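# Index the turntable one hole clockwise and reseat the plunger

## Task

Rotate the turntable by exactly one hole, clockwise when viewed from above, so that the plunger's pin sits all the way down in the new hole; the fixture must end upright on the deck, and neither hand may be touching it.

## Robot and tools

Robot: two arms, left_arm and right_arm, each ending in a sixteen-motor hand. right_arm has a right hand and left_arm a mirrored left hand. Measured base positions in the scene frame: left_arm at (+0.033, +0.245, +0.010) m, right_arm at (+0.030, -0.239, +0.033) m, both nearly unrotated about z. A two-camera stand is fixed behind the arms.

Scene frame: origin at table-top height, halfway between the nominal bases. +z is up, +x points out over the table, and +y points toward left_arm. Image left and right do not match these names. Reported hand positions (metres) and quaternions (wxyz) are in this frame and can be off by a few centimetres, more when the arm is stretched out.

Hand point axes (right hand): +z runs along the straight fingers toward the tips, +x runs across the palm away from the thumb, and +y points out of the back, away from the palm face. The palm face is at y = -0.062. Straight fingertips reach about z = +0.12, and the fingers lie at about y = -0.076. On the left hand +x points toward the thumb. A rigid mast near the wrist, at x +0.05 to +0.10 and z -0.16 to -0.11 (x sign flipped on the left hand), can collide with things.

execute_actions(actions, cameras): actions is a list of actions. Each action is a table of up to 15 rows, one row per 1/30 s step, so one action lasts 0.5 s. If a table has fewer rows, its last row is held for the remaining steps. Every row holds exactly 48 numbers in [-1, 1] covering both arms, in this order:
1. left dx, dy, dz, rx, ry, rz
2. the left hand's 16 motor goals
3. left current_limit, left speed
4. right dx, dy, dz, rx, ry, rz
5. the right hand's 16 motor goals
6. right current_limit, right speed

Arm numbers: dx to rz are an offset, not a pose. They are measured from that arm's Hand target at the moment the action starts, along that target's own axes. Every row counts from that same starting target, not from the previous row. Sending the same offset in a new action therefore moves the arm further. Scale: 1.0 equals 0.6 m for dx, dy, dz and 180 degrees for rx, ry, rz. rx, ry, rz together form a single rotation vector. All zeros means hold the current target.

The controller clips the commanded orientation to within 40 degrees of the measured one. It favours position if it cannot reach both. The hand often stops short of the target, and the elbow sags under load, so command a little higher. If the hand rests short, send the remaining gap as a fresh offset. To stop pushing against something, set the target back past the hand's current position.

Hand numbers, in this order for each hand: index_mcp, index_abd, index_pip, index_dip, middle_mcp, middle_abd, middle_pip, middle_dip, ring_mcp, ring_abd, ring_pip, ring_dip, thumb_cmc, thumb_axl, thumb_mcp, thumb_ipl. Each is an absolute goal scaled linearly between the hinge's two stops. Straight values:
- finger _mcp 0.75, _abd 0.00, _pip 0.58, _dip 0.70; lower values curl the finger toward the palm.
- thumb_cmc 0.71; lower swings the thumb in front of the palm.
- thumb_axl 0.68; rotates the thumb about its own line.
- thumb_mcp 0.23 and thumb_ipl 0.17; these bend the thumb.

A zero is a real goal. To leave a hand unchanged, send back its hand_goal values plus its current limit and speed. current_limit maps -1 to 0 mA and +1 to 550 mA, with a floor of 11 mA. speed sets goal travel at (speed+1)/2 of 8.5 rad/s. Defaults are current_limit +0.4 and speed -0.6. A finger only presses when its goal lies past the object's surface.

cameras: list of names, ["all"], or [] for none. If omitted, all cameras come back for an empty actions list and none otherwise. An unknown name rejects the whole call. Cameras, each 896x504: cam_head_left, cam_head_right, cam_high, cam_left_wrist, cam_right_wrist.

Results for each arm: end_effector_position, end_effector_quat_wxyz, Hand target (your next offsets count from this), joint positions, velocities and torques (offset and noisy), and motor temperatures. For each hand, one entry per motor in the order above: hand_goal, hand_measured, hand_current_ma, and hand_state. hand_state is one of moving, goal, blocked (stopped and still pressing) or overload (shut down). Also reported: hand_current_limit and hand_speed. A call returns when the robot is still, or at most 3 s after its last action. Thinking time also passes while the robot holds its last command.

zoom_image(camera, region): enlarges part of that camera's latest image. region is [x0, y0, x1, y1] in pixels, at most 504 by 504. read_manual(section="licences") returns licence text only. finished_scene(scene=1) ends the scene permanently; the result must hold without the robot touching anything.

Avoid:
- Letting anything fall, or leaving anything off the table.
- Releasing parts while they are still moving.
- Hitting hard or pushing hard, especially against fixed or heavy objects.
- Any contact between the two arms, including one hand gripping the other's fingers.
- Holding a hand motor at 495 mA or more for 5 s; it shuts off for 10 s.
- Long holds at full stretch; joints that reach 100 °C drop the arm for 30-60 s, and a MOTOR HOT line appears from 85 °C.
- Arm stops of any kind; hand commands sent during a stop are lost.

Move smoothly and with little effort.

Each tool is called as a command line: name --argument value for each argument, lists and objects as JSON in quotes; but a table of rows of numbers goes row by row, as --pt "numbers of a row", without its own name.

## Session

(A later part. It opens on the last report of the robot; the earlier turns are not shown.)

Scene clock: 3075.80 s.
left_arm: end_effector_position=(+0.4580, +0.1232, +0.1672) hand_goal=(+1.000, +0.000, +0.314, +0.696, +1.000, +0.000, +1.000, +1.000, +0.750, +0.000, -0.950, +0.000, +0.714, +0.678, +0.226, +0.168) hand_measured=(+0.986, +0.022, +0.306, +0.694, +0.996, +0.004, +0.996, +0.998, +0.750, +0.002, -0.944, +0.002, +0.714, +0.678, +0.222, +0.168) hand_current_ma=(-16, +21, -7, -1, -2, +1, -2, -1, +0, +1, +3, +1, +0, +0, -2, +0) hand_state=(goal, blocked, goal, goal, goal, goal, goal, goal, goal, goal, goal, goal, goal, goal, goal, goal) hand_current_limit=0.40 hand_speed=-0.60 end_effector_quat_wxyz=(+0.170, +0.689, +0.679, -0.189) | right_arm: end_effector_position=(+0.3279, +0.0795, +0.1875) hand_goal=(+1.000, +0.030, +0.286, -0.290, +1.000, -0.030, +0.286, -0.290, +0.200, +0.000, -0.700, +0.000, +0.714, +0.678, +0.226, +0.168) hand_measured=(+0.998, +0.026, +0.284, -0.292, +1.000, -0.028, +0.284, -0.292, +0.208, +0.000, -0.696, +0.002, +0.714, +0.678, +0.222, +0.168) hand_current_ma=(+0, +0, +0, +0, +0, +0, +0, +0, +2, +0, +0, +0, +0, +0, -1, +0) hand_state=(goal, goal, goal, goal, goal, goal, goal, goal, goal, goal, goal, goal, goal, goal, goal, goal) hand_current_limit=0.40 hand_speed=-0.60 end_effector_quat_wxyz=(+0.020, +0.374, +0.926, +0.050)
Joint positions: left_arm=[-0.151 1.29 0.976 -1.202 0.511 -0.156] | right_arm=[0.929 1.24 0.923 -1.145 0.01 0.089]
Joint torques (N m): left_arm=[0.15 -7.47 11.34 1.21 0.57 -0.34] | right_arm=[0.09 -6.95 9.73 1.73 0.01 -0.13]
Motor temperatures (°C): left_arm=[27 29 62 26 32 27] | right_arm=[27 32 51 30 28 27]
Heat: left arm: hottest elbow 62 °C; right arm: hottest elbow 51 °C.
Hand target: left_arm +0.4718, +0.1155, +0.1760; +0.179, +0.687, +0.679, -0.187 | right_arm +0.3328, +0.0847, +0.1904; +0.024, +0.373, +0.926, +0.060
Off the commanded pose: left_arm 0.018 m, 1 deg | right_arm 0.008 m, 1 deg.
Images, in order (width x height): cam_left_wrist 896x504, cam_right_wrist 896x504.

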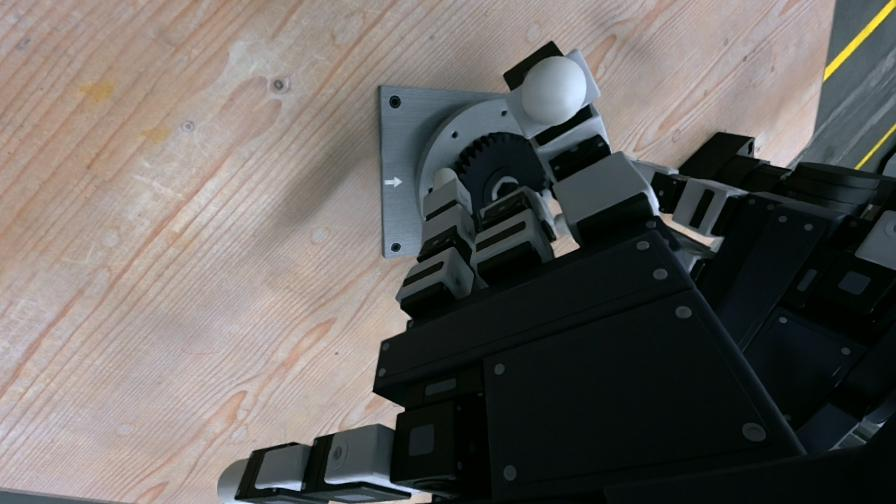

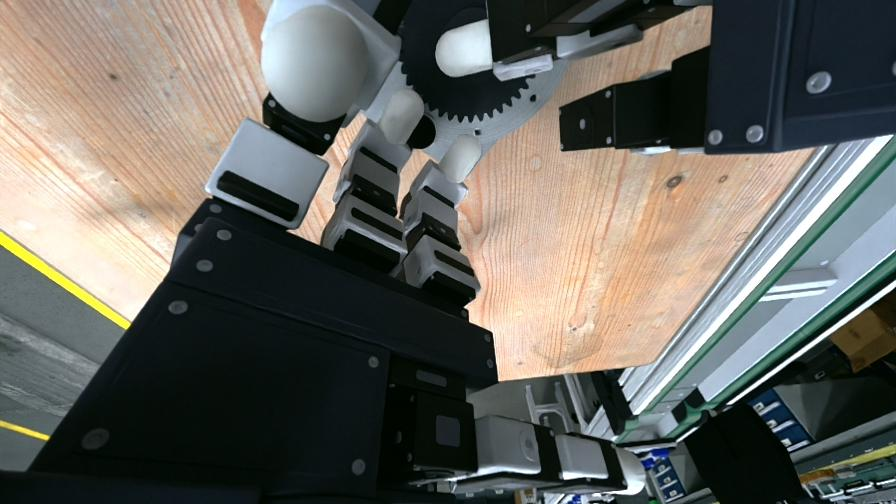

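execute_actions --actions '[[[0,0,0,0,0,0, 1,0,0.314,0.696, 1,0,1,1, 0.75,0,-0.95,0, 0.714,0.678,0.226,0.168, 0.4,-0.6, 0,-0.008,0,0.008,0,0, 1,0.06,0.285,-0.29, 1,-0.06,0.285,-0.29, 0.2,0,-0.7,0, 0.714,0.678,0.226,0.168, 0.4,-0.6],[0,0,0,0,0,0, 1,0,0.314,0.696, 1,0,1,1, 0.75,0,-0.95,0, 0.714,0.678,0.226,0.168, 0.4,-0.6, 0,-0.025,-0.005,0.024,0,0, 1,0.09,0.285,-0.29, 1,-0.09,0.285,-0.29, 0.2,0,-0.7,0, 0.714,0.678,0.226,0.168, 0.4,-0.6]]]' --cameras '["cam_right_wrist","cam_head_left"]'

Scene clock: 3154.63 s.
left_arm: end_effector_position=(+0.4580, +0.1232, +0.1672) hand_goal=(+1.000, +0.000, +0.314, +0.696, +1.000, +0.000, +1.000, +1.000, +0.750, +0.000, -0.950, +0.000, +0.714, +0.678, +0.226, +0.168) hand_measured=(+0.986, +0.022, +0.306, +0.694, +0.996, +0.004, +0.996, +0.998, +0.750, +0.002, -0.944, +0.002, +0.714, +0.678, +0.222, +0.168) hand_current_ma=(-16, +21, -7, -1, -2, +1, -2, -1, +0, +1, +3, +1, +0, +0, -2, +0) hand_state=(goal, blocked, goal, goal, goal, goal, goal, goal, goal, goal, goal, goal, goal, goal, goal, goal) hand_current_limit=0.40 hand_speed=-0.60 end_effector_quat_wxyz=(+0.170, +0.689, +0.679, -0.189) | right_arm: end_effector_position=(+0.3162, +0.0667, +0.1802) hand_goal=(+1.000, +0.090, +0.286, -0.290, +1.000, -0.090, +0.286, -0.290, +0.200, +0.000, -0.700, +0.000, +0.714, +0.678, +0.226, +0.168) hand_measured=(+0.998, +0.086, +0.284, -0.292, +0.998, -0.086, +0.284, -0.292, +0.208, +0.000, -0.696, +0.002, +0.714, +0.678, +0.222, +0.168) hand_current_ma=(+0, +0, +0, +0, +0, +0, +0, +0, +2, +0, +0, +0, +0, +0, -1, +0) hand_state=(goal, goal, goal, goal, goal, goal, goal, goal, goal, goal, goal, goal, goal, goal, goal, goal) hand_current_limit=0.40 hand_speed=-0.60 end_effector_quat_wxyz=(+0.008, +0.373, +0.928, +0.017)
Joint positions: left_arm=[-0.151 1.29 0.976 -1.202 0.511 -0.156] | right_arm=[0.929 1.24 0.923 -1.217 0.005 0.086]
Joint torques (N m): left_arm=[0.15 -7.47 11.33 1.2 0.57 -0.34] | right_arm=[0.09 -6.48 11.49 0.31 -0.08 -0.11]
Motor temperatures (°C): left_arm=[27 29 62 26 32 27] | right_arm=[27 32 47 30 28 27]
Heat: left arm: hottest elbow 62 °C; right arm: hottest elbow 47 °C.
Hand target: left_arm +0.4718, +0.1155, +0.1760; +0.179, +0.687, +0.679, -0.187 | right_arm +0.3222, +0.0737, +0.1915; +0.010, +0.374, +0.927, +0.025
Off the commanded pose: left_arm 0.018 m, 1 deg | right_arm 0.015 m, 1 deg.
Images, in order (width x height): cam_head_left 896x504, cam_right_wrist 896x504.

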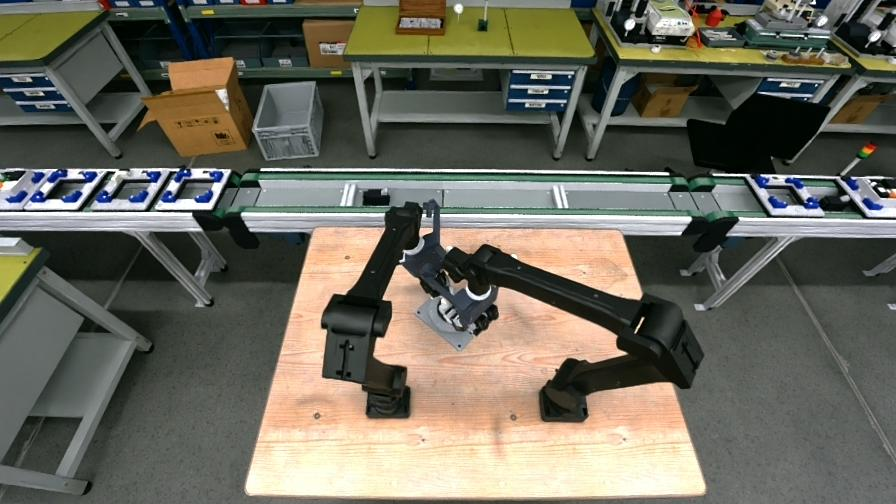

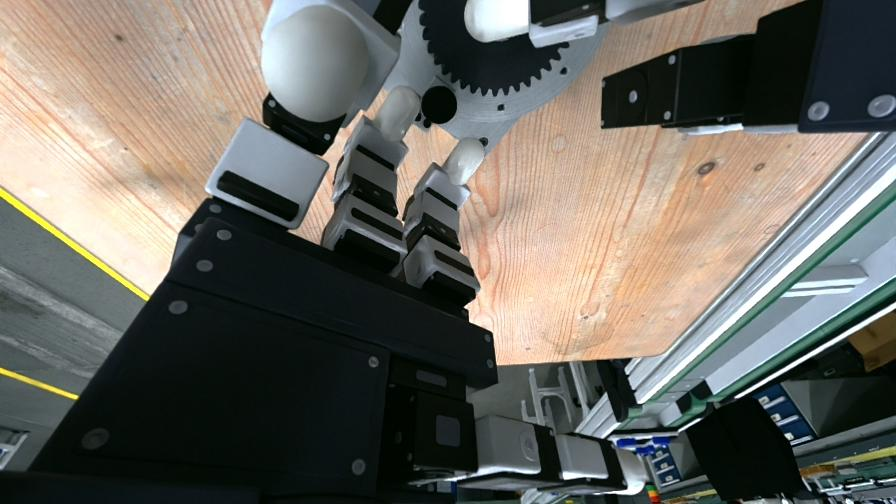

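execute_actions --actions '[[[0,0,0,0,0,0, 1,0,0.314,0.696, 1,0,1,1, 0.75,0,-0.95,0, 0.714,0.678,0.226,0.168, 0.4,-0.6, 0,0,0.03,0,0,0, 1,0.09,0.285,-0.29, 1,-0.09,0.285,-0.29, 0.2,0,-0.7,0, 0.714,0.678,0.226,0.168, 0.4,-0.6],[0,0,0,0,0,0, 1,0,0.314,0.696, 1,0,1,1, 0.75,0,-0.95,0, 0.714,0.678,0.226,0.168, 0.4,-0.6, 0,0,0.063,0.002,0,0, 1,0.09,0.285,-0.29, 1,-0.09,0.285,-0.29, 0.2,0,-0.7,0, 0.714,0.678,0.226,0.168, 0.4,-0.6]]]' --cameras '["cam_right_wrist"]'

zoom_image --camera "cam_right_wrist" --region '[370, 80, 490, 200]'

Scene clock: 3162.73 s.
left_arm: end_effector_position=(+0.4580, +0.1232, +0.1672) hand_goal=(+1.000, +0.000, +0.314, +0.696, +1.000, +0.000, +1.000, +1.000, +0.750, +0.000, -0.950, +0.000, +0.714, +0.678, +0.226, +0.168) hand_measured=(+0.986, +0.022, +0.306, +0.694, +0.996, +0.004, +0.996, +0.998, +0.750, +0.002, -0.944, +0.002, +0.714, +0.678, +0.222, +0.168) hand_current_ma=(-16, +21, -7, -1, -2, +1, -2, -1, +0, +1, +3, +1, +0, +0, -2, +0) hand_state=(goal, blocked, goal, goal, goal, goal, goal, goal, goal, goal, goal, goal, goal, goal, goal, goal) hand_current_limit=0.40 hand_speed=-0.60 end_effector_quat_wxyz=(+0.170, +0.689, +0.679, -0.189) | right_arm: end_effector_position=(+0.3181, +0.0701, +0.1503) hand_goal=(+1.000, +0.090, +0.286, -0.290, +1.000, -0.090, +0.286, -0.290, +0.200, +0.000, -0.700, +0.000, +0.714, +0.678, +0.226, +0.168) hand_measured=(+0.998, +0.086, +0.284, -0.292, +0.998, -0.086, +0.284, -0.292, +0.208, +0.000, -0.696, +0.002, +0.714, +0.678, +0.222, +0.168) hand_current_ma=(+0, +0, +0, +0, +0, +0, +0, +0, +2, +0, +0, +0, +0, +0, -1, +0) hand_state=(goal, goal, goal, goal, goal, goal, goal, goal, goal, goal, goal, goal, goal, goal, goal, goal) hand_current_limit=0.40 hand_speed=-0.60 end_effector_quat_wxyz=(+0.006, +0.371, +0.929, +0.012)
Joint positions: left_arm=[-0.151 1.29 0.976 -1.202 0.511 -0.156] | right_arm=[0.929 1.288 0.883 -1.14 0.004 0.081]
Joint torques (N m): left_arm=[0.21 -7.53 11.33 1.22 0.57 -0.33] | right_arm=[0.09 -7.36 9.22 1.46 -0.08 -0.12]
Motor temperatures (°C): left_arm=[27 29 62 26 32 27] | right_arm=[27 32 48 30 28 27]
Heat: left arm: hottest elbow 62 °C; right arm: hottest elbow 48 °C.
Hand target: left_arm +0.4718, +0.1155, +0.1760; +0.179, +0.687, +0.679, -0.187 | right_arm +0.3236, +0.0751, +0.1537; +0.008, +0.374, +0.927, +0.022
Off the commanded pose: left_arm 0.018 m, 1 deg | right_arm 0.008 m, 1 deg.
Images, in order (width x height): cam_right_wrist 896x504.

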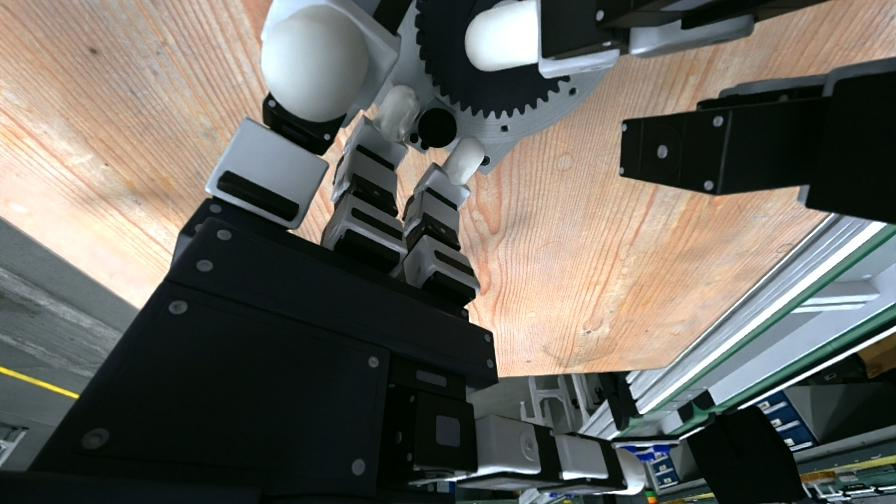

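Scaled by 4.200.

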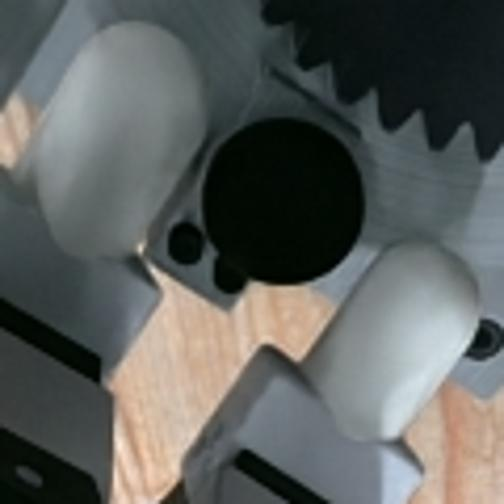

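execute_actions --actions '[[[0,0,0,0,0,0, 1,0,0.314,0.696, 1,0,1,1, 0.75,0,-0.95,0, 0.714,0.678,0.226,0.168, 0.4,-0.6, 0.001,0,0.01,0,0,0, 1,0.09,0.285,-0.29, 1,-0.09,0.285,-0.29, 0.2,0,-0.7,0, 0.714,0.678,0.226,0.168, 0.4,-0.6],[0,0,0,0,0,0, 1,0,0.314,0.696, 1,0,1,1, 0.75,0,-0.95,0, 0.714,0.678,0.226,0.168, 0.4,-0.6, 0.002,0,0.022,0,0,0, 1,0.09,0.285,-0.29, 1,-0.09,0.285,-0.29, 0.2,0,-0.7,0, 0.714,0.678,0.226,0.168, 0.4,-0.6]]]' --cameras '["cam_right_wrist"]'

zoom_image --camera "cam_right_wrist" --region '[370, 80, 490, 200]'

Scene clock: 3177.47 s.
left_arm: end_effector_position=(+0.4580, +0.1232, +0.1672) hand_goal=(+1.000, +0.000, +0.314, +0.696, +1.000, +0.000, +1.000, +1.000, +0.750, +0.000, -0.950, +0.000, +0.714, +0.678, +0.226, +0.168) hand_measured=(+0.986, +0.022, +0.306, +0.694, +0.996, +0.004, +0.996, +0.998, +0.750, +0.002, -0.944, +0.002, +0.714, +0.678, +0.222, +0.168) hand_current_ma=(-16, +21, -7, -1, -2, +1, -2, -1, +0, +1, +3, +1, +0, +0, -2, +0) hand_state=(goal, blocked, goal, goal, goal, goal, goal, goal, goal, goal, goal, goal, goal, goal, goal, goal) hand_current_limit=0.40 hand_speed=-0.60 end_effector_quat_wxyz=(+0.170, +0.689, +0.679, -0.189) | right_arm: end_effector_position=(+0.3197, +0.0720, +0.1426) hand_goal=(+1.000, +0.090, +0.286, -0.290, +1.000, -0.090, +0.286, -0.290, +0.200, +0.000, -0.700, +0.000, +0.714, +0.678, +0.226, +0.168) hand_measured=(+0.998, +0.086, +0.284, -0.292, +0.998, -0.086, +0.284, -0.292, +0.208, +0.000, -0.696, +0.002, +0.714, +0.678, +0.222, +0.168) hand_current_ma=(+0, +0, +0, +0, +0, +0, +0, +0, +2, +0, +0, +0, +0, +0, -1, +0) hand_state=(goal, goal, goal, goal, goal, goal, goal, goal, goal, goal, goal, goal, goal, goal, goal, goal) hand_current_limit=0.40 hand_speed=-0.60 end_effector_quat_wxyz=(+0.007, +0.371, +0.928, +0.017)
Joint positions: left_arm=[-0.151 1.29 0.976 -1.202 0.511 -0.156] | right_arm=[0.929 1.297 0.866 -1.102 0.004 0.081]
Joint torques (N m): left_arm=[0.21 -7.53 11.33 1.22 0.57 -0.34] | right_arm=[0.32 -6.59 8.81 1.51 -0.07 -0.09]
Motor temperatures (°C): left_arm=[27 29 62 26 32 27] | right_arm=[27 32 47 30 28 27]
Heat: left arm: hottest elbow 62 °C; right arm: hottest elbow 47 °C.
Hand target: left_arm +0.4718, +0.1155, +0.1760; +0.179, +0.687, +0.679, -0.187 | right_arm +0.3232, +0.0764, +0.1406; +0.008, +0.374, +0.927, +0.022
Off the commanded pose: left_arm 0.018 m, 1 deg | right_arm 0.006 m, 1 deg.
Images, in order (width x height): cam_right_wrist 896x504.

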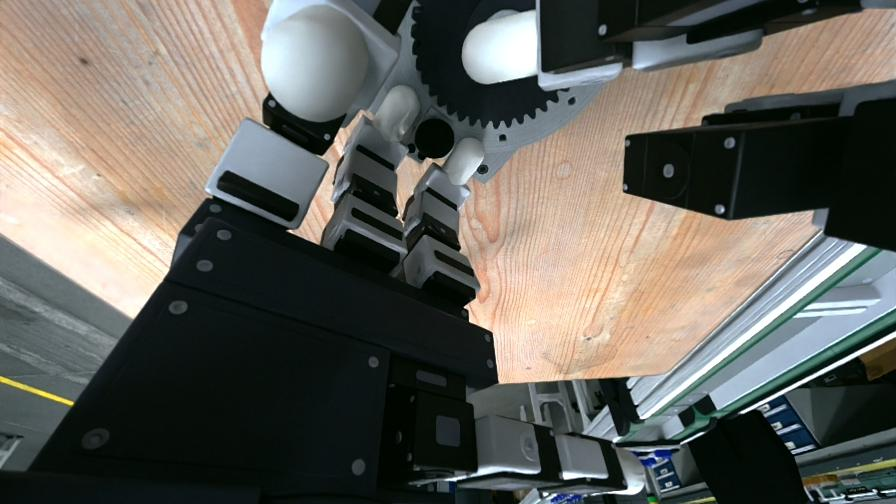

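Scaled by 4.200.

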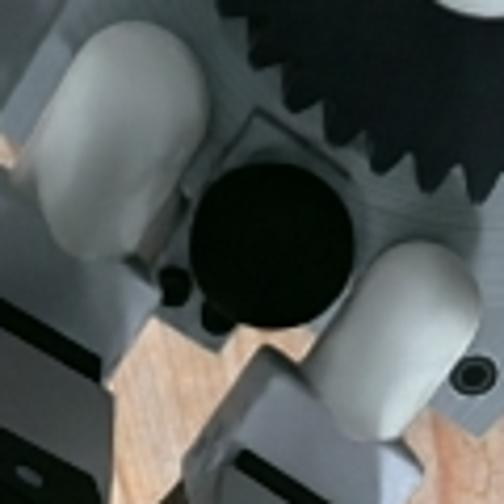

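execute_actions --actions '[[[0,0,0,0,0,0, 1,0,0.314,0.696, 1,0,1,1, 0.75,0,-0.95,0, 0.714,0.678,0.226,0.168, 0.4,-0.6, 0.002,-0.003,0.006,0,0,0, 1,0.09,0.285,-0.29, 1,-0.09,0.285,-0.29, 0.2,0,-0.7,0, 0.714,0.678,0.226,0.168, 0.4,-0.6]]]' --cameras '["cam_right_wrist"]'

zoom_image --camera "cam_right_wrist" --region '[370, 80, 490, 200]'

Scene clock: 3183.47 s.
left_arm: end_effector_position=(+0.4580, +0.1232, +0.1672) hand_goal=(+1.000, +0.000, +0.314, +0.696, +1.000, +0.000, +1.000, +1.000, +0.750, +0.000, -0.950, +0.000, +0.714, +0.678, +0.226, +0.168) hand_measured=(+0.986, +0.022, +0.306, +0.694, +0.996, +0.004, +0.996, +0.998, +0.750, +0.002, -0.944, +0.002, +0.714, +0.678, +0.222, +0.168) hand_current_ma=(-16, +21, -7, -1, -2, +1, -2, -1, +0, +1, +3, +1, +0, +0, -2, +0) hand_state=(goal, blocked, goal, goal, goal, goal, goal, goal, goal, goal, goal, goal, goal, goal, goal, goal) hand_current_limit=0.40 hand_speed=-0.60 end_effector_quat_wxyz=(+0.170, +0.689, +0.679, -0.189) | right_arm: end_effector_position=(+0.3188, +0.0708, +0.1394) hand_goal=(+1.000, +0.090, +0.286, -0.290, +1.000, -0.090, +0.286, -0.290, +0.200, +0.000, -0.700, +0.000, +0.714, +0.678, +0.226, +0.168) hand_measured=(+0.998, +0.086, +0.284, -0.292, +0.996, -0.088, +0.284, -0.292, +0.208, +0.000, -0.696, +0.002, +0.714, +0.678, +0.222, +0.168) hand_current_ma=(+0, +0, +0, +0, +0, +0, +0, +0, +2, +0, +0, +0, +0, +0, -1, +0) hand_state=(goal, goal, goal, goal, goal, goal, goal, goal, goal, goal, goal, goal, goal, goal, goal, goal) hand_current_limit=0.40 hand_speed=-0.60 end_effector_quat_wxyz=(+0.007, +0.372, +0.928, +0.018)
Joint positions: left_arm=[-0.151 1.29 0.976 -1.202 0.511 -0.156] | right_arm=[0.929 1.297 0.857 -1.093 0.004 0.083]
Joint torques (N m): left_arm=[0.21 -7.59 11.33 1.22 0.57 -0.33] | right_arm=[0.62 -6.53 8.73 1.57 -0.06 -0.05]
Motor temperatures (°C): left_arm=[27 29 62 26 32 27] | right_arm=[27 32 47 30 28 27]
Heat: left arm: hottest elbow 62 °C; right arm: hottest elbow 47 °C.
Hand target: left_arm +0.4718, +0.1155, +0.1760; +0.179, +0.687, +0.679, -0.187 | right_arm +0.3212, +0.0761, +0.1369; +0.008, +0.374, +0.927, +0.022
Off the commanded pose: left_arm 0.018 m, 1 deg | right_arm 0.006 m, 1 deg.
Images, in order (width x height): cam_right_wrist 896x504.

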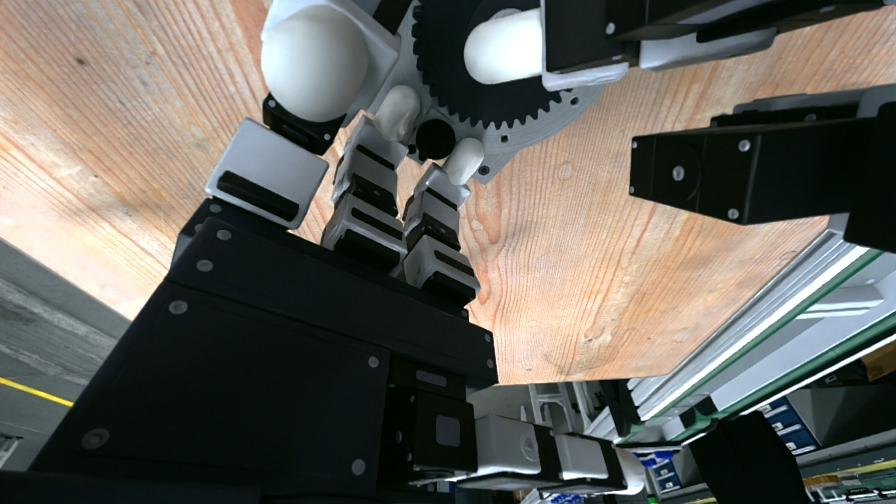

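Scaled by 4.200.

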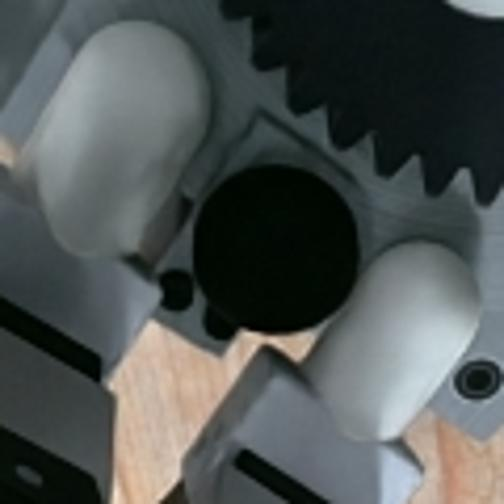

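execute_actions --actions '[[[0,0,0,0,0,0, 1,0,0.314,0.696, 1,0,1,1, 0.75,0,-0.95,0, 0.714,0.678,0.226,0.168, 0.4,-0.6, 0.004,0,0,0,0,0, 1,-0.1,0.285,-0.29, 1,0.12,0.285,-0.29, 0.2,0,-0.7,0, 0.714,0.678,0.226,0.168, 0.2,-0.85]],[[0,0,0,0,0,0, 1,0,0.314,0.696, 1,0,1,1, 0.75,0,-0.95,0, 0.714,0.678,0.226,0.168, 0.4,-0.6, 0,0,0,0,0,0, 1,-0.15,0.285,-0.29, 1,0.15,0.285,-0.29, 0.2,0,-0.7,0, 0.714,0.678,0.226,0.168, 0.2,-0.85]]]' --cameras '["cam_right_wrist"]'

zoom_image --camera "cam_right_wrist" --region '[370, 80, 490, 200]'

Scene clock: 3192.67 s.
left_arm: end_effector_position=(+0.4580, +0.1232, +0.1672) hand_goal=(+1.000, +0.000, +0.314, +0.696, +1.000, +0.000, +1.000, +1.000, +0.750, +0.000, -0.950, +0.000, +0.714, +0.678, +0.226, +0.168) hand_measured=(+0.986, +0.022, +0.306, +0.694, +0.996, +0.004, +0.996, +0.998, +0.750, +0.002, -0.944, +0.002, +0.714, +0.678, +0.222, +0.168) hand_current_ma=(-16, +21, -7, -1, -2, +1, -2, -1, +0, +1, +3, +1, +0, +0, -2, +0) hand_state=(goal, blocked, goal, goal, goal, goal, goal, goal, goal, goal, goal, goal, goal, goal, goal, goal) hand_current_limit=0.40 hand_speed=-0.60 end_effector_quat_wxyz=(+0.170, +0.689, +0.679, -0.189) | right_arm: end_effector_position=(+0.3186, +0.0710, +0.1394) hand_goal=(+1.000, -0.150, +0.286, -0.290, +1.000, +0.150, +0.286, -0.290, +0.200, +0.000, -0.700, +0.000, +0.714, +0.678, +0.226, +0.168) hand_measured=(+0.998, +0.002, +0.284, -0.292, +0.996, +0.018, +0.284, -0.292, +0.208, +0.000, -0.696, +0.002, +0.714, +0.678, +0.222, +0.168) hand_current_ma=(+0, +307, +0, +0, -1, -238, +0, +0, +2, +0, +0, +0, +0, +0, -1, +0) hand_state=(goal, blocked, goal, goal, goal, blocked, goal, goal, goal, goal, goal, goal, goal, goal, goal, goal) hand_current_limit=0.20 hand_speed=-0.85 end_effector_quat_wxyz=(+0.007, +0.371, +0.928, +0.018)
Joint positions: left_arm=[-0.151 1.29 0.976 -1.202 0.511 -0.156] | right_arm=[0.929 1.297 0.857 -1.093 0.002 0.081]
Joint torques (N m): left_arm=[0.15 -7.65 11.33 1.21 0.57 -0.34] | right_arm=[0.62 -6.48 8.77 1.57 0.01 0]
Motor temperatures (°C): left_arm=[27 29 62 26 32 27] | right_arm=[27 32 47 30 28 27]
Heat: left arm: hottest elbow 62 °C; right arm: hottest elbow 47 °C.
Hand target: left_arm +0.4718, +0.1155, +0.1760; +0.179, +0.687, +0.679, -0.187 | right_arm +0.3195, +0.0777, +0.1369; +0.008, +0.374, +0.927, +0.022
Off the commanded pose: left_arm 0.018 m, 1 deg | right_arm 0.007 m, 1 deg.
Images, in order (width x height): cam_right_wrist 896x504.

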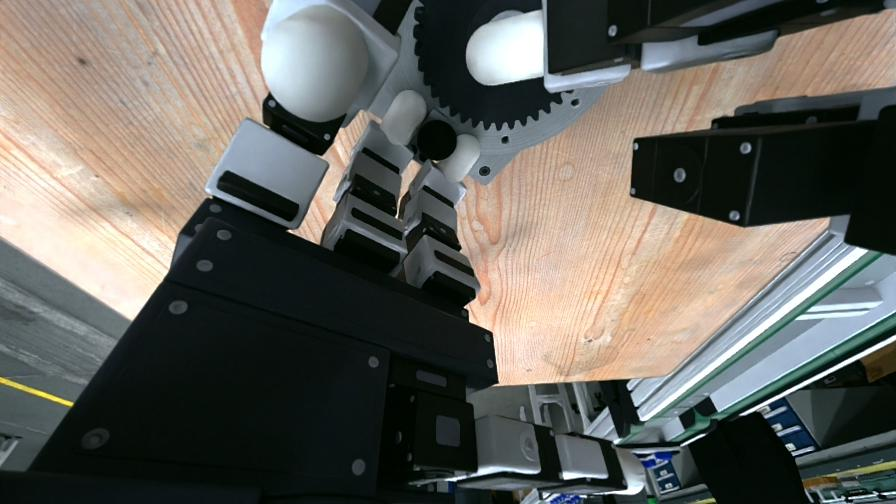

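Scaled by 4.200.

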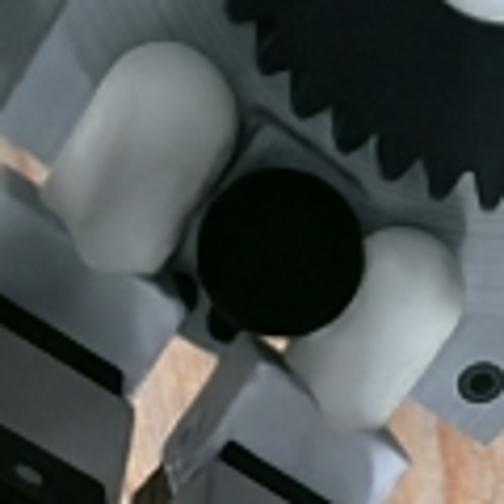

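execute_actions --actions '[[[0,0,0,0,0,0, 1,0,0.314,0.696, 1,0,1,1, 0.75,0,-0.95,0, 0.714,0.678,0.226,0.168, 0.4,-0.6, 0,0,0,0,0,0, 1,0.09,0.285,-0.29, 1,-0.09,0.285,-0.29, 0.2,0,-0.7,0, 0.714,0.678,0.226,0.168, 0.4,-0.6]],[[0,0,0,0,0,0, 1,0,0.314,0.696, 1,0,1,1, 0.75,0,-0.95,0, 0.714,0.678,0.226,0.168, 0.4,-0.6, 0,0,-0.035,0,0,0, 1,0.09,0.285,-0.29, 1,-0.09,0.285,-0.29, 0.2,0,-0.7,0, 0.714,0.678,0.226,0.168, 0.4,-0.6]]]' --cameras '["cam_right_wrist"]'

Scene clock: 3230.30 s.
left_arm: end_effector_position=(+0.4580, +0.1232, +0.1672) hand_goal=(+1.000, +0.000, +0.314, +0.696, +1.000, +0.000, +1.000, +1.000, +0.750, +0.000, -0.950, +0.000, +0.714, +0.678, +0.226, +0.168) hand_measured=(+0.986, +0.022, +0.306, +0.694, +0.996, +0.004, +0.996, +0.998, +0.750, +0.002, -0.944, +0.002, +0.714, +0.678, +0.222, +0.168) hand_current_ma=(-16, +21, -7, -1, -2, +1, -2, -1, +0, +1, +3, +1, +0, +0, -2, +0) hand_state=(goal, blocked, goal, goal, goal, goal, goal, goal, goal, goal, goal, goal, goal, goal, goal, goal) hand_current_limit=0.40 hand_speed=-0.60 end_effector_quat_wxyz=(+0.170, +0.689, +0.679, -0.189) | right_arm: end_effector_position=(+0.3141, +0.0637, +0.1370) hand_goal=(+1.000, +0.090, +0.286, -0.290, +1.000, -0.090, +0.286, -0.290, +0.200, +0.000, -0.700, +0.000, +0.714, +0.678, +0.226, +0.168) hand_measured=(+0.998, +0.086, +0.284, -0.292, +0.992, -0.088, +0.282, -0.292, +0.208, +0.000, -0.696, +0.002, +0.714, +0.678, +0.222, +0.168) hand_current_ma=(+0, +0, +0, +0, -2, +0, +0, +0, +2, +0, +0, +0, +0, +0, -1, +0) hand_state=(goal, goal, goal, goal, goal, goal, goal, goal, goal, goal, goal, goal, goal, goal, goal, goal) hand_current_limit=0.40 hand_speed=-0.60 end_effector_quat_wxyz=(+0.002, +0.375, +0.927, +0.002)
Joint positions: left_arm=[-0.151 1.29 0.976 -1.202 0.511 -0.156] | right_arm=[0.928 1.296 0.857 -1.126 0.002 0.088]
Joint torques (N m): left_arm=[0.21 -7.53 11.34 1.21 0.57 -0.34] | right_arm=[0.62 -8.76 11.58 0.2 0 -0.01]
Motor temperatures (°C): left_arm=[27 29 61 26 32 27] | right_arm=[27 31 47 30 28 27]
Heat: left arm: hottest elbow 61 °C; right arm: hottest elbow 47 °C.
Hand target: left_arm +0.4718, +0.1155, +0.1760; +0.179, +0.687, +0.679, -0.187 | right_arm +0.3188, +0.0770, +0.1579; +0.008, +0.374, +0.927, +0.022
Off the commanded pose: left_arm 0.018 m, 1 deg | right_arm 0.025 m, 2 deg.
Images, in order (width x height): cam_right_wrist 896x504.

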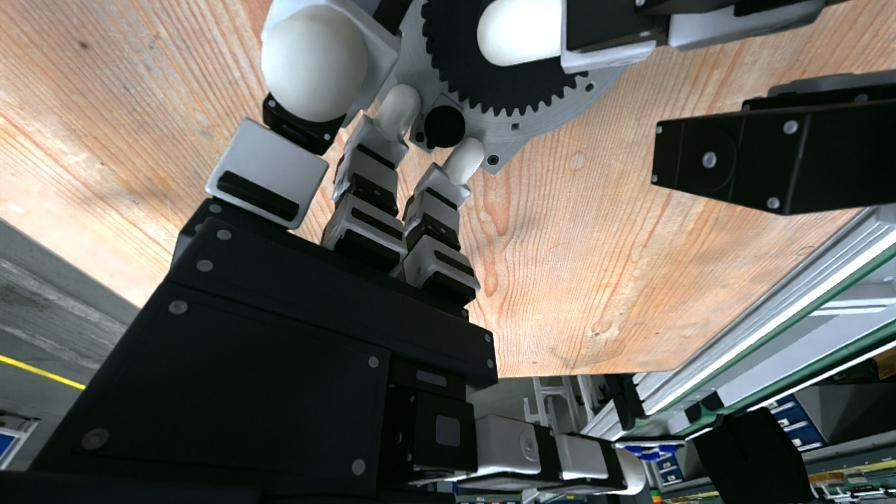

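execute_actions --actions '[[[0,0,0,0,0,0, 1,0,0.314,0.696, 1,0,1,1, 0.75,0,-0.95,0, 0.714,0.678,0.226,0.168, 0.4,-0.6, 0,0,-0.012,0,0,0, 1,0.09,0.285,-0.29, 1,-0.09,0.285,-0.29, 0.2,0,-0.7,0, 0.714,0.678,0.226,0.168, 0.4,-0.6]]]' --cameras '["cam_right_wrist"]'

Scene clock: 3233.43 s.
left_arm: end_effector_position=(+0.4580, +0.1232, +0.1672) hand_goal=(+1.000, +0.000, +0.314, +0.696, +1.000, +0.000, +1.000, +1.000, +0.750, +0.000, -0.950, +0.000, +0.714, +0.678, +0.226, +0.168) hand_measured=(+0.986, +0.022, +0.306, +0.694, +0.996, +0.004, +0.996, +0.998, +0.750, +0.002, -0.944, +0.002, +0.714, +0.678, +0.222, +0.168) hand_current_ma=(-16, +21, -7, -1, -2, +1, -2, -1, +0, +1, +3, +1, +0, +0, -2, +0) hand_state=(goal, blocked, goal, goal, goal, goal, goal, goal, goal, goal, goal, goal, goal, goal, goal, goal) hand_current_limit=0.40 hand_speed=-0.60 end_effector_quat_wxyz=(+0.170, +0.689, +0.679, -0.189) | right_arm: end_effector_position=(+0.3120, +0.0615, +0.1414) hand_goal=(+1.000, +0.090, +0.286, -0.290, +1.000, -0.090, +0.286, -0.290, +0.200, +0.000, -0.700, +0.000, +0.714, +0.678, +0.226, +0.168) hand_measured=(+0.998, +0.086, +0.284, -0.292, +0.992, -0.088, +0.284, -0.292, +0.208, +0.000, -0.696, +0.002, +0.714, +0.678, +0.222, +0.168) hand_current_ma=(+0, +0, +0, +0, -2, +0, +0, +0, +2, +0, +0, +0, +0, +0, -1, +0) hand_state=(goal, goal, goal, goal, goal, goal, goal, goal, goal, goal, goal, goal, goal, goal, goal, goal) hand_current_limit=0.40 hand_speed=-0.60 end_effector_quat_wxyz=(+0.001, +0.373, +0.928, -0.001)
Joint positions: left_arm=[-0.151 1.29 0.976 -1.202 0.511 -0.156] | right_arm=[0.928 1.285 0.861 -1.148 0.002 0.085]
Joint torques (N m): left_arm=[0.15 -7.53 11.33 1.22 0.57 -0.34] | right_arm=[0.62 -8.53 12.26 0.21 0 -0.01]
Motor temperatures (°C): left_arm=[27 29 61 26 32 27] | right_arm=[27 31 47 30 28 27]
Heat: left arm: hottest elbow 61 °C; right arm: hottest elbow 47 °C.
Hand target: left_arm +0.4718, +0.1155, +0.1760; +0.179, +0.687, +0.679, -0.187 | right_arm +0.3186, +0.0768, +0.1651; +0.008, +0.374, +0.927, +0.022
Off the commanded pose: left_arm 0.018 m, 1 deg | right_arm 0.029 m, 3 deg.
Images, in order (width x height): cam_right_wrist 896x504.

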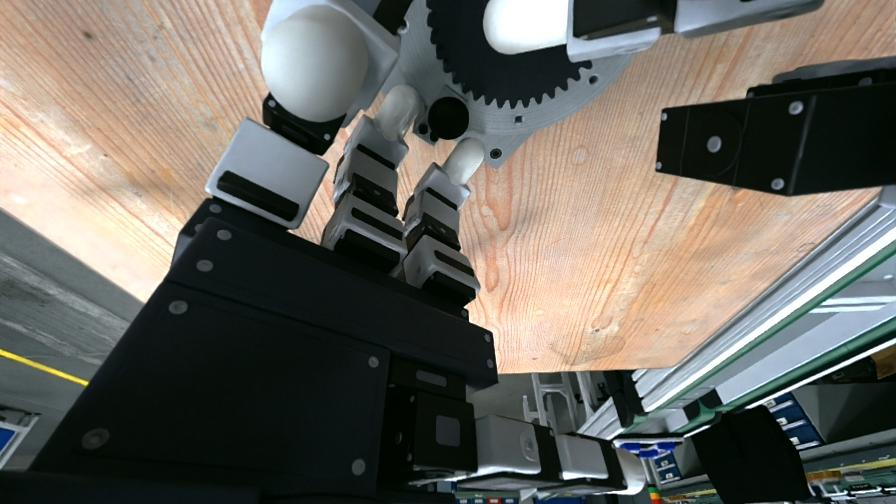

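execute_actions --actions '[[[0,0,0,0,0,0, 1,0,0.314,0.696, 1,0,1,1, 0.75,0,-0.95,0, 0.714,0.678,0.226,0.168, 0.4,-0.6, 0,0.005,-0.015,0,0,0, 1,0.09,0.285,-0.218, 1,-0.09,0.285,-0.218, 0.2,0,-0.7,0, 0.714,0.678,0.226,0.168, 0.4,-0.6]]]' --cameras '["cam_right_wrist"]'

zoom_image --camera "cam_right_wrist" --region '[370, 80, 490, 200]'

Scene clock: 3237.80 s.
left_arm: end_effector_position=(+0.4580, +0.1232, +0.1672) hand_goal=(+1.000, +0.000, +0.314, +0.696, +1.000, +0.000, +1.000, +1.000, +0.750, +0.000, -0.950, +0.000, +0.714, +0.678, +0.226, +0.168) hand_measured=(+0.986, +0.022, +0.306, +0.694, +0.996, +0.004, +0.996, +0.998, +0.750, +0.002, -0.944, +0.002, +0.714, +0.678, +0.222, +0.168) hand_current_ma=(-16, +21, -7, -1, -2, +1, -2, -1, +0, +1, +3, +1, +0, +0, -2, +0) hand_state=(goal, blocked, goal, goal, goal, goal, goal, goal, goal, goal, goal, goal, goal, goal, goal, goal) hand_current_limit=0.40 hand_speed=-0.60 end_effector_quat_wxyz=(+0.170, +0.689, +0.679, -0.189) | right_arm: end_effector_position=(+0.3150, +0.0655, +0.1520) hand_goal=(+1.000, +0.090, +0.286, -0.218, +1.000, -0.090, +0.286, -0.218, +0.200, +0.000, -0.700, +0.000, +0.714, +0.678, +0.226, +0.168) hand_measured=(+0.998, +0.086, +0.284, -0.220, +0.992, -0.088, +0.284, -0.220, +0.208, +0.000, -0.696, +0.002, +0.714, +0.678, +0.222, +0.168) hand_current_ma=(+0, +0, +0, +0, -2, +0, +0, +0, +2, +0, +0, +0, +0, +0, -1, +0) hand_state=(goal, goal, goal, goal, goal, goal, goal, goal, goal, goal, goal, goal, goal, goal, goal, goal) hand_current_limit=0.40 hand_speed=-0.60 end_effector_quat_wxyz=(+0.002, +0.372, +0.928, +0.002)
Joint positions: left_arm=[-0.151 1.29 0.976 -1.202 0.511 -0.156] | right_arm=[0.928 1.283 0.889 -1.172 0.002 0.083]
Joint torques (N m): left_arm=[0.15 -7.53 11.34 1.21 0.57 -0.33] | right_arm=[0.62 -8.47 12.15 0.17 0 -0.02]
Motor temperatures (°C): left_arm=[27 29 61 26 32 27] | right_arm=[27 31 47 30 28 27]
Heat: left arm: hottest elbow 61 °C; right arm: hottest elbow 47 °C.
Hand target: left_arm +0.4718, +0.1155, +0.1760; +0.179, +0.687, +0.679, -0.187 | right_arm +0.3203, +0.0786, +0.1742; +0.008, +0.374, +0.927, +0.022
Off the commanded pose: left_arm 0.018 m, 1 deg | right_arm 0.026 m, 2 deg.
Images, in order (width x height): cam_right_wrist 896x504.

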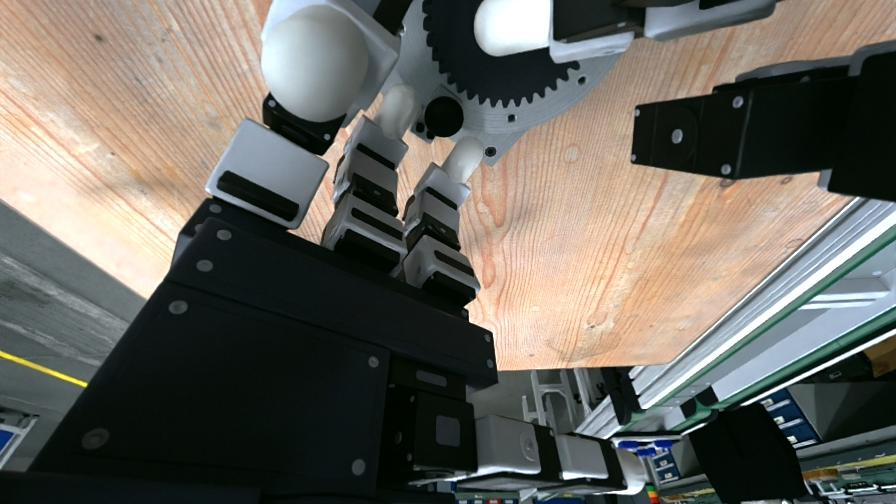

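Scaled by 4.200.

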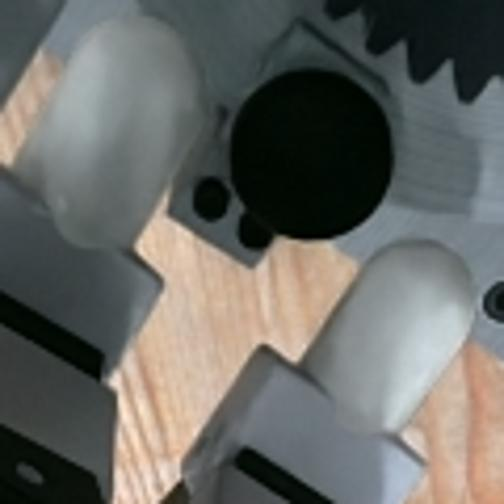

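execute_actions --actions '[[[0,0,0,0,0,0, 1,0,0.314,0.696, 1,0,1,1, 0.75,0,-0.95,0, 0.714,0.678,0.226,0.168, 0.4,-0.6, 0.002,-0.004,0.04,0,0,0, 1,0.09,0.285,-0.218, 1,-0.09,0.285,-0.218, 0.2,0,-0.7,0, 0.714,0.678,0.226,0.168, 0.4,-0.6]],[[0,0,0,0,0,0, 1,0,0.314,0.696, 1,0,1,1, 0.75,0,-0.95,0, 0.714,0.678,0.226,0.168, 0.4,-0.6, 0,-0.003,0.011,0,0,0, 1,0.09,0.285,-0.218, 1,-0.09,0.285,-0.218, 0.2,0,-0.7,0, 0.714,0.678,0.226,0.168, 0.4,-0.6]]]' --cameras '["cam_right_wrist"]'

zoom_image --camera "cam_right_wrist" --region '[370, 80, 490, 200]'

Scene clock: 3256.43 s.
left_arm: end_effector_position=(+0.4580, +0.1232, +0.1672) hand_goal=(+1.000, +0.000, +0.314, +0.696, +1.000, +0.000, +1.000, +1.000, +0.750, +0.000, -0.950, +0.000, +0.714, +0.678, +0.226, +0.168) hand_measured=(+0.986, +0.022, +0.306, +0.694, +0.996, +0.004, +0.996, +0.998, +0.750, +0.002, -0.944, +0.002, +0.714, +0.678, +0.222, +0.168) hand_current_ma=(-16, +21, -7, -1, -2, +1, -2, -1, +0, +1, +3, +1, +0, +0, -2, +0) hand_state=(goal, blocked, goal, goal, goal, goal, goal, goal, goal, goal, goal, goal, goal, goal, goal, goal) hand_current_limit=0.40 hand_speed=-0.60 end_effector_quat_wxyz=(+0.170, +0.689, +0.679, -0.189) | right_arm: end_effector_position=(+0.3173, +0.0695, +0.1453) hand_goal=(+1.000, +0.090, +0.286, -0.218, +1.000, -0.090, +0.286, -0.218, +0.200, +0.000, -0.700, +0.000, +0.714, +0.678, +0.226, +0.168) hand_measured=(+0.998, +0.086, +0.284, -0.220, +0.994, -0.088, +0.284, -0.220, +0.208, +0.000, -0.696, +0.002, +0.714, +0.678, +0.222, +0.168) hand_current_ma=(+0, +0, +0, +0, -1, +0, +0, +0, +2, +0, +0, +0, +0, +0, -1, +0) hand_state=(goal, goal, goal, goal, goal, goal, goal, goal, goal, goal, goal, goal, goal, goal, goal, goal) hand_current_limit=0.40 hand_speed=-0.60 end_effector_quat_wxyz=(+0.007, +0.374, +0.927, +0.018)
Joint positions: left_arm=[-0.151 1.29 0.976 -1.202 0.511 -0.156] | right_arm=[0.931 1.285 0.863 -1.111 0.002 0.089]
Joint torques (N m): left_arm=[0.21 -7.53 11.33 1.21 0.57 -0.33] | right_arm=[0.73 -6.42 8.96 1.51 0.02 -0.01]
Motor temperatures (°C): left_arm=[27 29 61 26 32 27] | right_arm=[27 32 48 30 28 27]
Heat: left arm: hottest elbow 61 °C; right arm: hottest elbow 48 °C.
Hand target: left_arm +0.4718, +0.1155, +0.1760; +0.179, +0.687, +0.679, -0.187 | right_arm +0.3176, +0.0775, +0.1434; +0.008, +0.374, +0.927, +0.022
Off the commanded pose: left_arm 0.018 m, 1 deg | right_arm 0.008 m, 1 deg.
Images, in order (width x height): cam_right_wrist 896x504.

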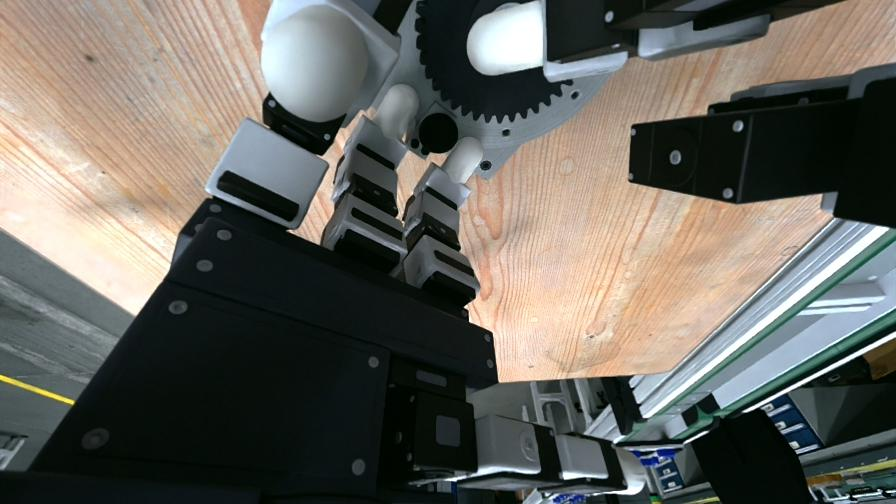

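Scaled by 4.200.

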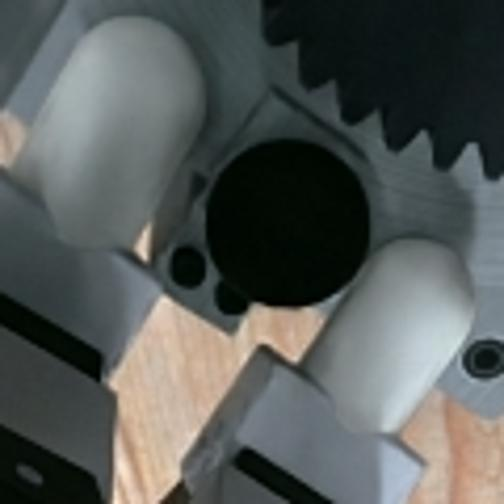

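execute_actions --actions '[[[0,0,0,0,0,0, 1,0,0.314,0.696, 1,0,1,1, 0.75,0,-0.95,0, 0.714,0.678,0.226,0.168, 0.4,-0.6, 0,-0.001,0.0045,0,0,0, 1,0.09,0.285,-0.218, 1,-0.09,0.285,-0.218, 0.2,0,-0.7,0, 0.714,0.678,0.226,0.168, 0.4,-0.6]],[[0,0,0,0,0,0, 1,0,0.314,0.696, 1,0,1,1, 0.75,0,-0.95,0, 0.714,0.678,0.226,0.168, 0.4,-0.6, 0,0,0,0,0,0, 1,-0.1,0.285,-0.218, 1,0.12,0.285,-0.218, 0.2,0,-0.7,0, 0.714,0.678,0.226,0.168, 0.2,-0.85]]]' --cameras '["cam_right_wrist"]'

zoom_image --camera "cam_right_wrist" --region '[370, 80, 490, 200]'

Scene clock: 3264.50 s.
left_arm: end_effector_position=(+0.4580, +0.1232, +0.1672) hand_goal=(+1.000, +0.000, +0.314, +0.696, +1.000, +0.000, +1.000, +1.000, +0.750, +0.000, -0.950, +0.000, +0.714, +0.678, +0.226, +0.168) hand_measured=(+0.986, +0.022, +0.306, +0.694, +0.996, +0.004, +0.996, +0.998, +0.750, +0.002, -0.944, +0.002, +0.714, +0.678, +0.222, +0.168) hand_current_ma=(-16, +21, -7, -1, -2, +1, -2, -1, +0, +1, +3, +1, +0, +0, -2, +0) hand_state=(goal, blocked, goal, goal, goal, goal, goal, goal, goal, goal, goal, goal, goal, goal, goal, goal) hand_current_limit=0.40 hand_speed=-0.60 end_effector_quat_wxyz=(+0.170, +0.689, +0.679, -0.189) | right_arm: end_effector_position=(+0.3169, +0.0698, +0.1428) hand_goal=(+1.000, -0.100, +0.286, -0.218, +1.000, +0.120, +0.286, -0.218, +0.200, +0.000, -0.700, +0.000, +0.714, +0.678, +0.226, +0.168) hand_measured=(+0.998, -0.084, +0.286, -0.218, +0.996, +0.100, +0.286, -0.218, +0.208, +0.000, -0.696, +0.002, +0.714, +0.678, +0.222, +0.168) hand_current_ma=(+0, +5, +0, +0, +0, -8, +0, +0, +2, +0, +0, +0, +0, +0, -1, +0) hand_state=(goal, goal, goal, goal, goal, goal, goal, goal, goal, goal, goal, goal, goal, goal, goal, goal) hand_current_limit=0.20 hand_speed=-0.85 end_effector_quat_wxyz=(+0.007, +0.374, +0.927, +0.018)
Joint positions: left_arm=[-0.151 1.29 0.976 -1.202 0.511 -0.156] | right_arm=[0.932 1.288 0.858 -1.103 0.002 0.091]
Joint torques (N m): left_arm=[0.21 -7.59 11.33 1.21 0.57 -0.34] | right_arm=[0.62 -6.36 8.88 1.52 0.03 -0.01]
Motor temperatures (°C): left_arm=[27 29 61 26 32 27] | right_arm=[27 32 47 30 28 27]
Heat: left arm: hottest elbow 61 °C; right arm: hottest elbow 47 °C.
Hand target: left_arm +0.4718, +0.1155, +0.1760; +0.179, +0.687, +0.679, -0.187 | right_arm +0.3172, +0.0771, +0.1407; +0.008, +0.374, +0.927, +0.022
Off the commanded pose: left_arm 0.018 m, 1 deg | right_arm 0.008 m, 1 deg.
Images, in order (width x height): cam_right_wrist 896x504.

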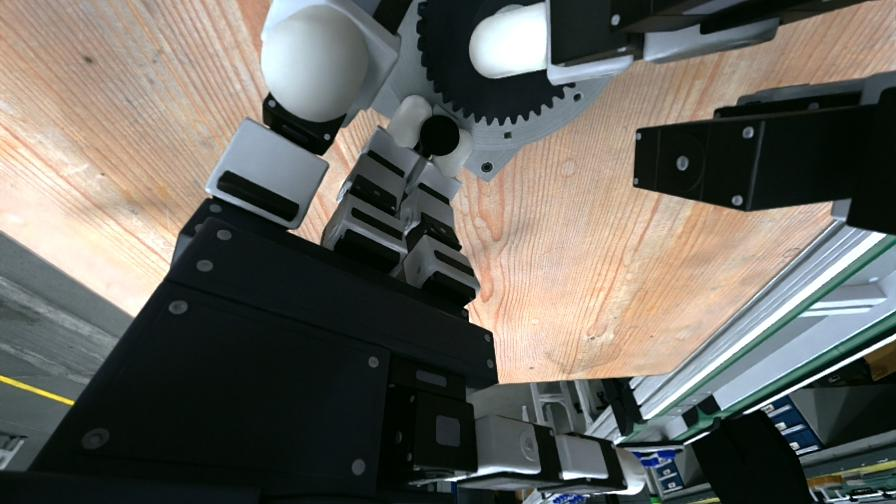

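Scaled by 4.200.

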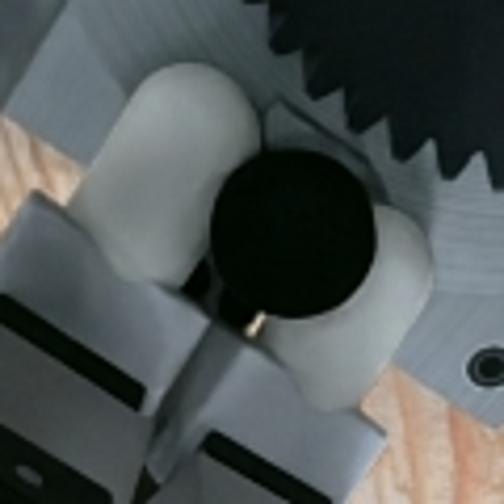

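execute_actions --actions '[[[0,0,0,0,0,0, 1,0,0.314,0.696, 1,0,1,1, 0.75,0,-0.95,0, 0.714,0.678,0.226,0.168, 0.4,-0.6, 0,0,0,0,0,0, 1,-0.3,0.285,-0.218, 1,0.3,0.285,-0.218, 0.2,0,-0.7,0, 0.714,0.678,0.226,0.168, 0.5,-0.85]],[[0,0,0,0,0,0, 1,0,0.314,0.696, 1,0,1,1, 0.75,0,-0.95,0, 0.714,0.678,0.226,0.168, 0.4,-0.6, 0,0,0,0,0,0, 1,-0.5,0.285,-0.24, 1,0.5,0.285,-0.24, 0.2,0,-0.7,0, 0.714,0.678,0.226,0.168, 0.75,-0.85]]]' --cameras '["cam_right_wrist"]'

zoom_image --camera "cam_right_wrist" --region '[370, 80, 490, 200]'

Scene clock: 3271.03 s.
left_arm: end_effector_position=(+0.4580, +0.1232, +0.1672) hand_goal=(+1.000, +0.000, +0.314, +0.696, +1.000, +0.000, +1.000, +1.000, +0.750, +0.000, -0.950, +0.000, +0.714, +0.678, +0.226, +0.168) hand_measured=(+0.986, +0.022, +0.306, +0.694, +0.996, +0.004, +0.996, +0.998, +0.750, +0.002, -0.944, +0.002, +0.714, +0.678, +0.222, +0.168) hand_current_ma=(-16, +21, -7, -1, -2, +1, -2, -1, +0, +1, +3, +1, +0, +0, -2, +0) hand_state=(goal, blocked, goal, goal, goal, goal, goal, goal, goal, goal, goal, goal, goal, goal, goal, goal) hand_current_limit=0.40 hand_speed=-0.60 end_effector_quat_wxyz=(+0.170, +0.689, +0.679, -0.189) | right_arm: end_effector_position=(+0.3154, +0.0704, +0.1415) hand_goal=(+1.000, -0.500, +0.286, -0.240, +1.000, +0.500, +0.286, -0.240, +0.200, +0.000, -0.700, +0.000, +0.714, +0.678, +0.226, +0.168) hand_measured=(+0.998, -0.094, +0.280, -0.244, +0.998, +0.156, +0.280, -0.240, +0.208, +0.000, -0.696, +0.002, +0.714, +0.678, +0.222, +0.168) hand_current_ma=(+0, +481, -1, -1, +0, -481, -1, +0, +2, +0, +0, +0, +0, +0, -1, +0) hand_state=(goal, blocked, goal, goal, goal, blocked, goal, goal, goal, goal, goal, goal, goal, goal, goal, goal) hand_current_limit=0.75 hand_speed=-0.85 end_effector_quat_wxyz=(+0.006, +0.371, +0.928, +0.016)
Joint positions: left_arm=[-0.151 1.29 0.976 -1.202 0.511 -0.156] | right_arm=[0.935 1.29 0.857 -1.103 0.002 0.088]
Joint torques (N m): left_arm=[0.15 -7.53 11.33 1.21 0.57 -0.34] | right_arm=[0.67 -6.59 8.96 1.51 0.05 -0.01]
Motor temperatures (°C): left_arm=[27 29 61 26 32 27] | right_arm=[27 31 47 30 28 27]
Heat: left arm: hottest elbow 61 °C; right arm: hottest elbow 47 °C.
Hand target: left_arm +0.4718, +0.1155, +0.1760; +0.179, +0.687, +0.679, -0.187 | right_arm +0.3172, +0.0771, +0.1407; +0.008, +0.374, +0.927, +0.022
Off the commanded pose: left_arm 0.018 m, 1 deg | right_arm 0.007 m, 1 deg.
Images, in order (width x height): cam_right_wrist 896x504.

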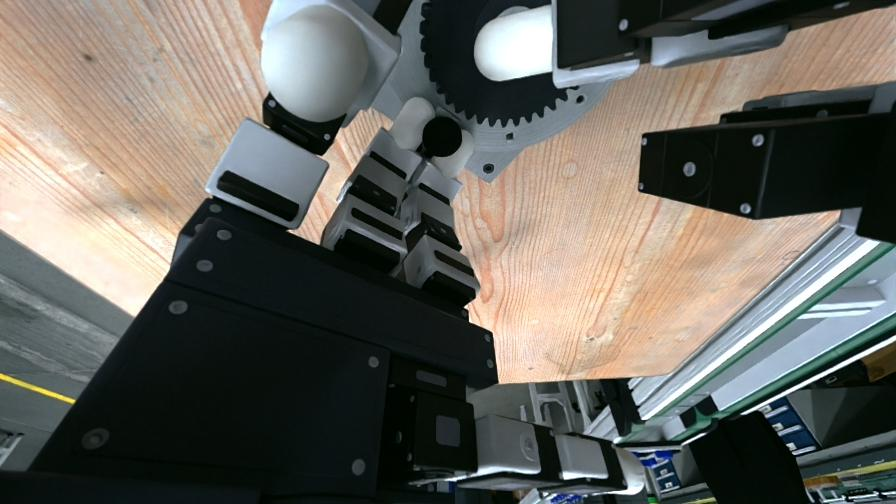

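Scaled by 4.200.

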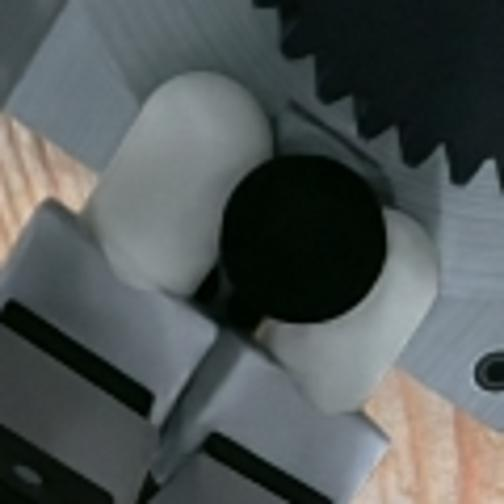

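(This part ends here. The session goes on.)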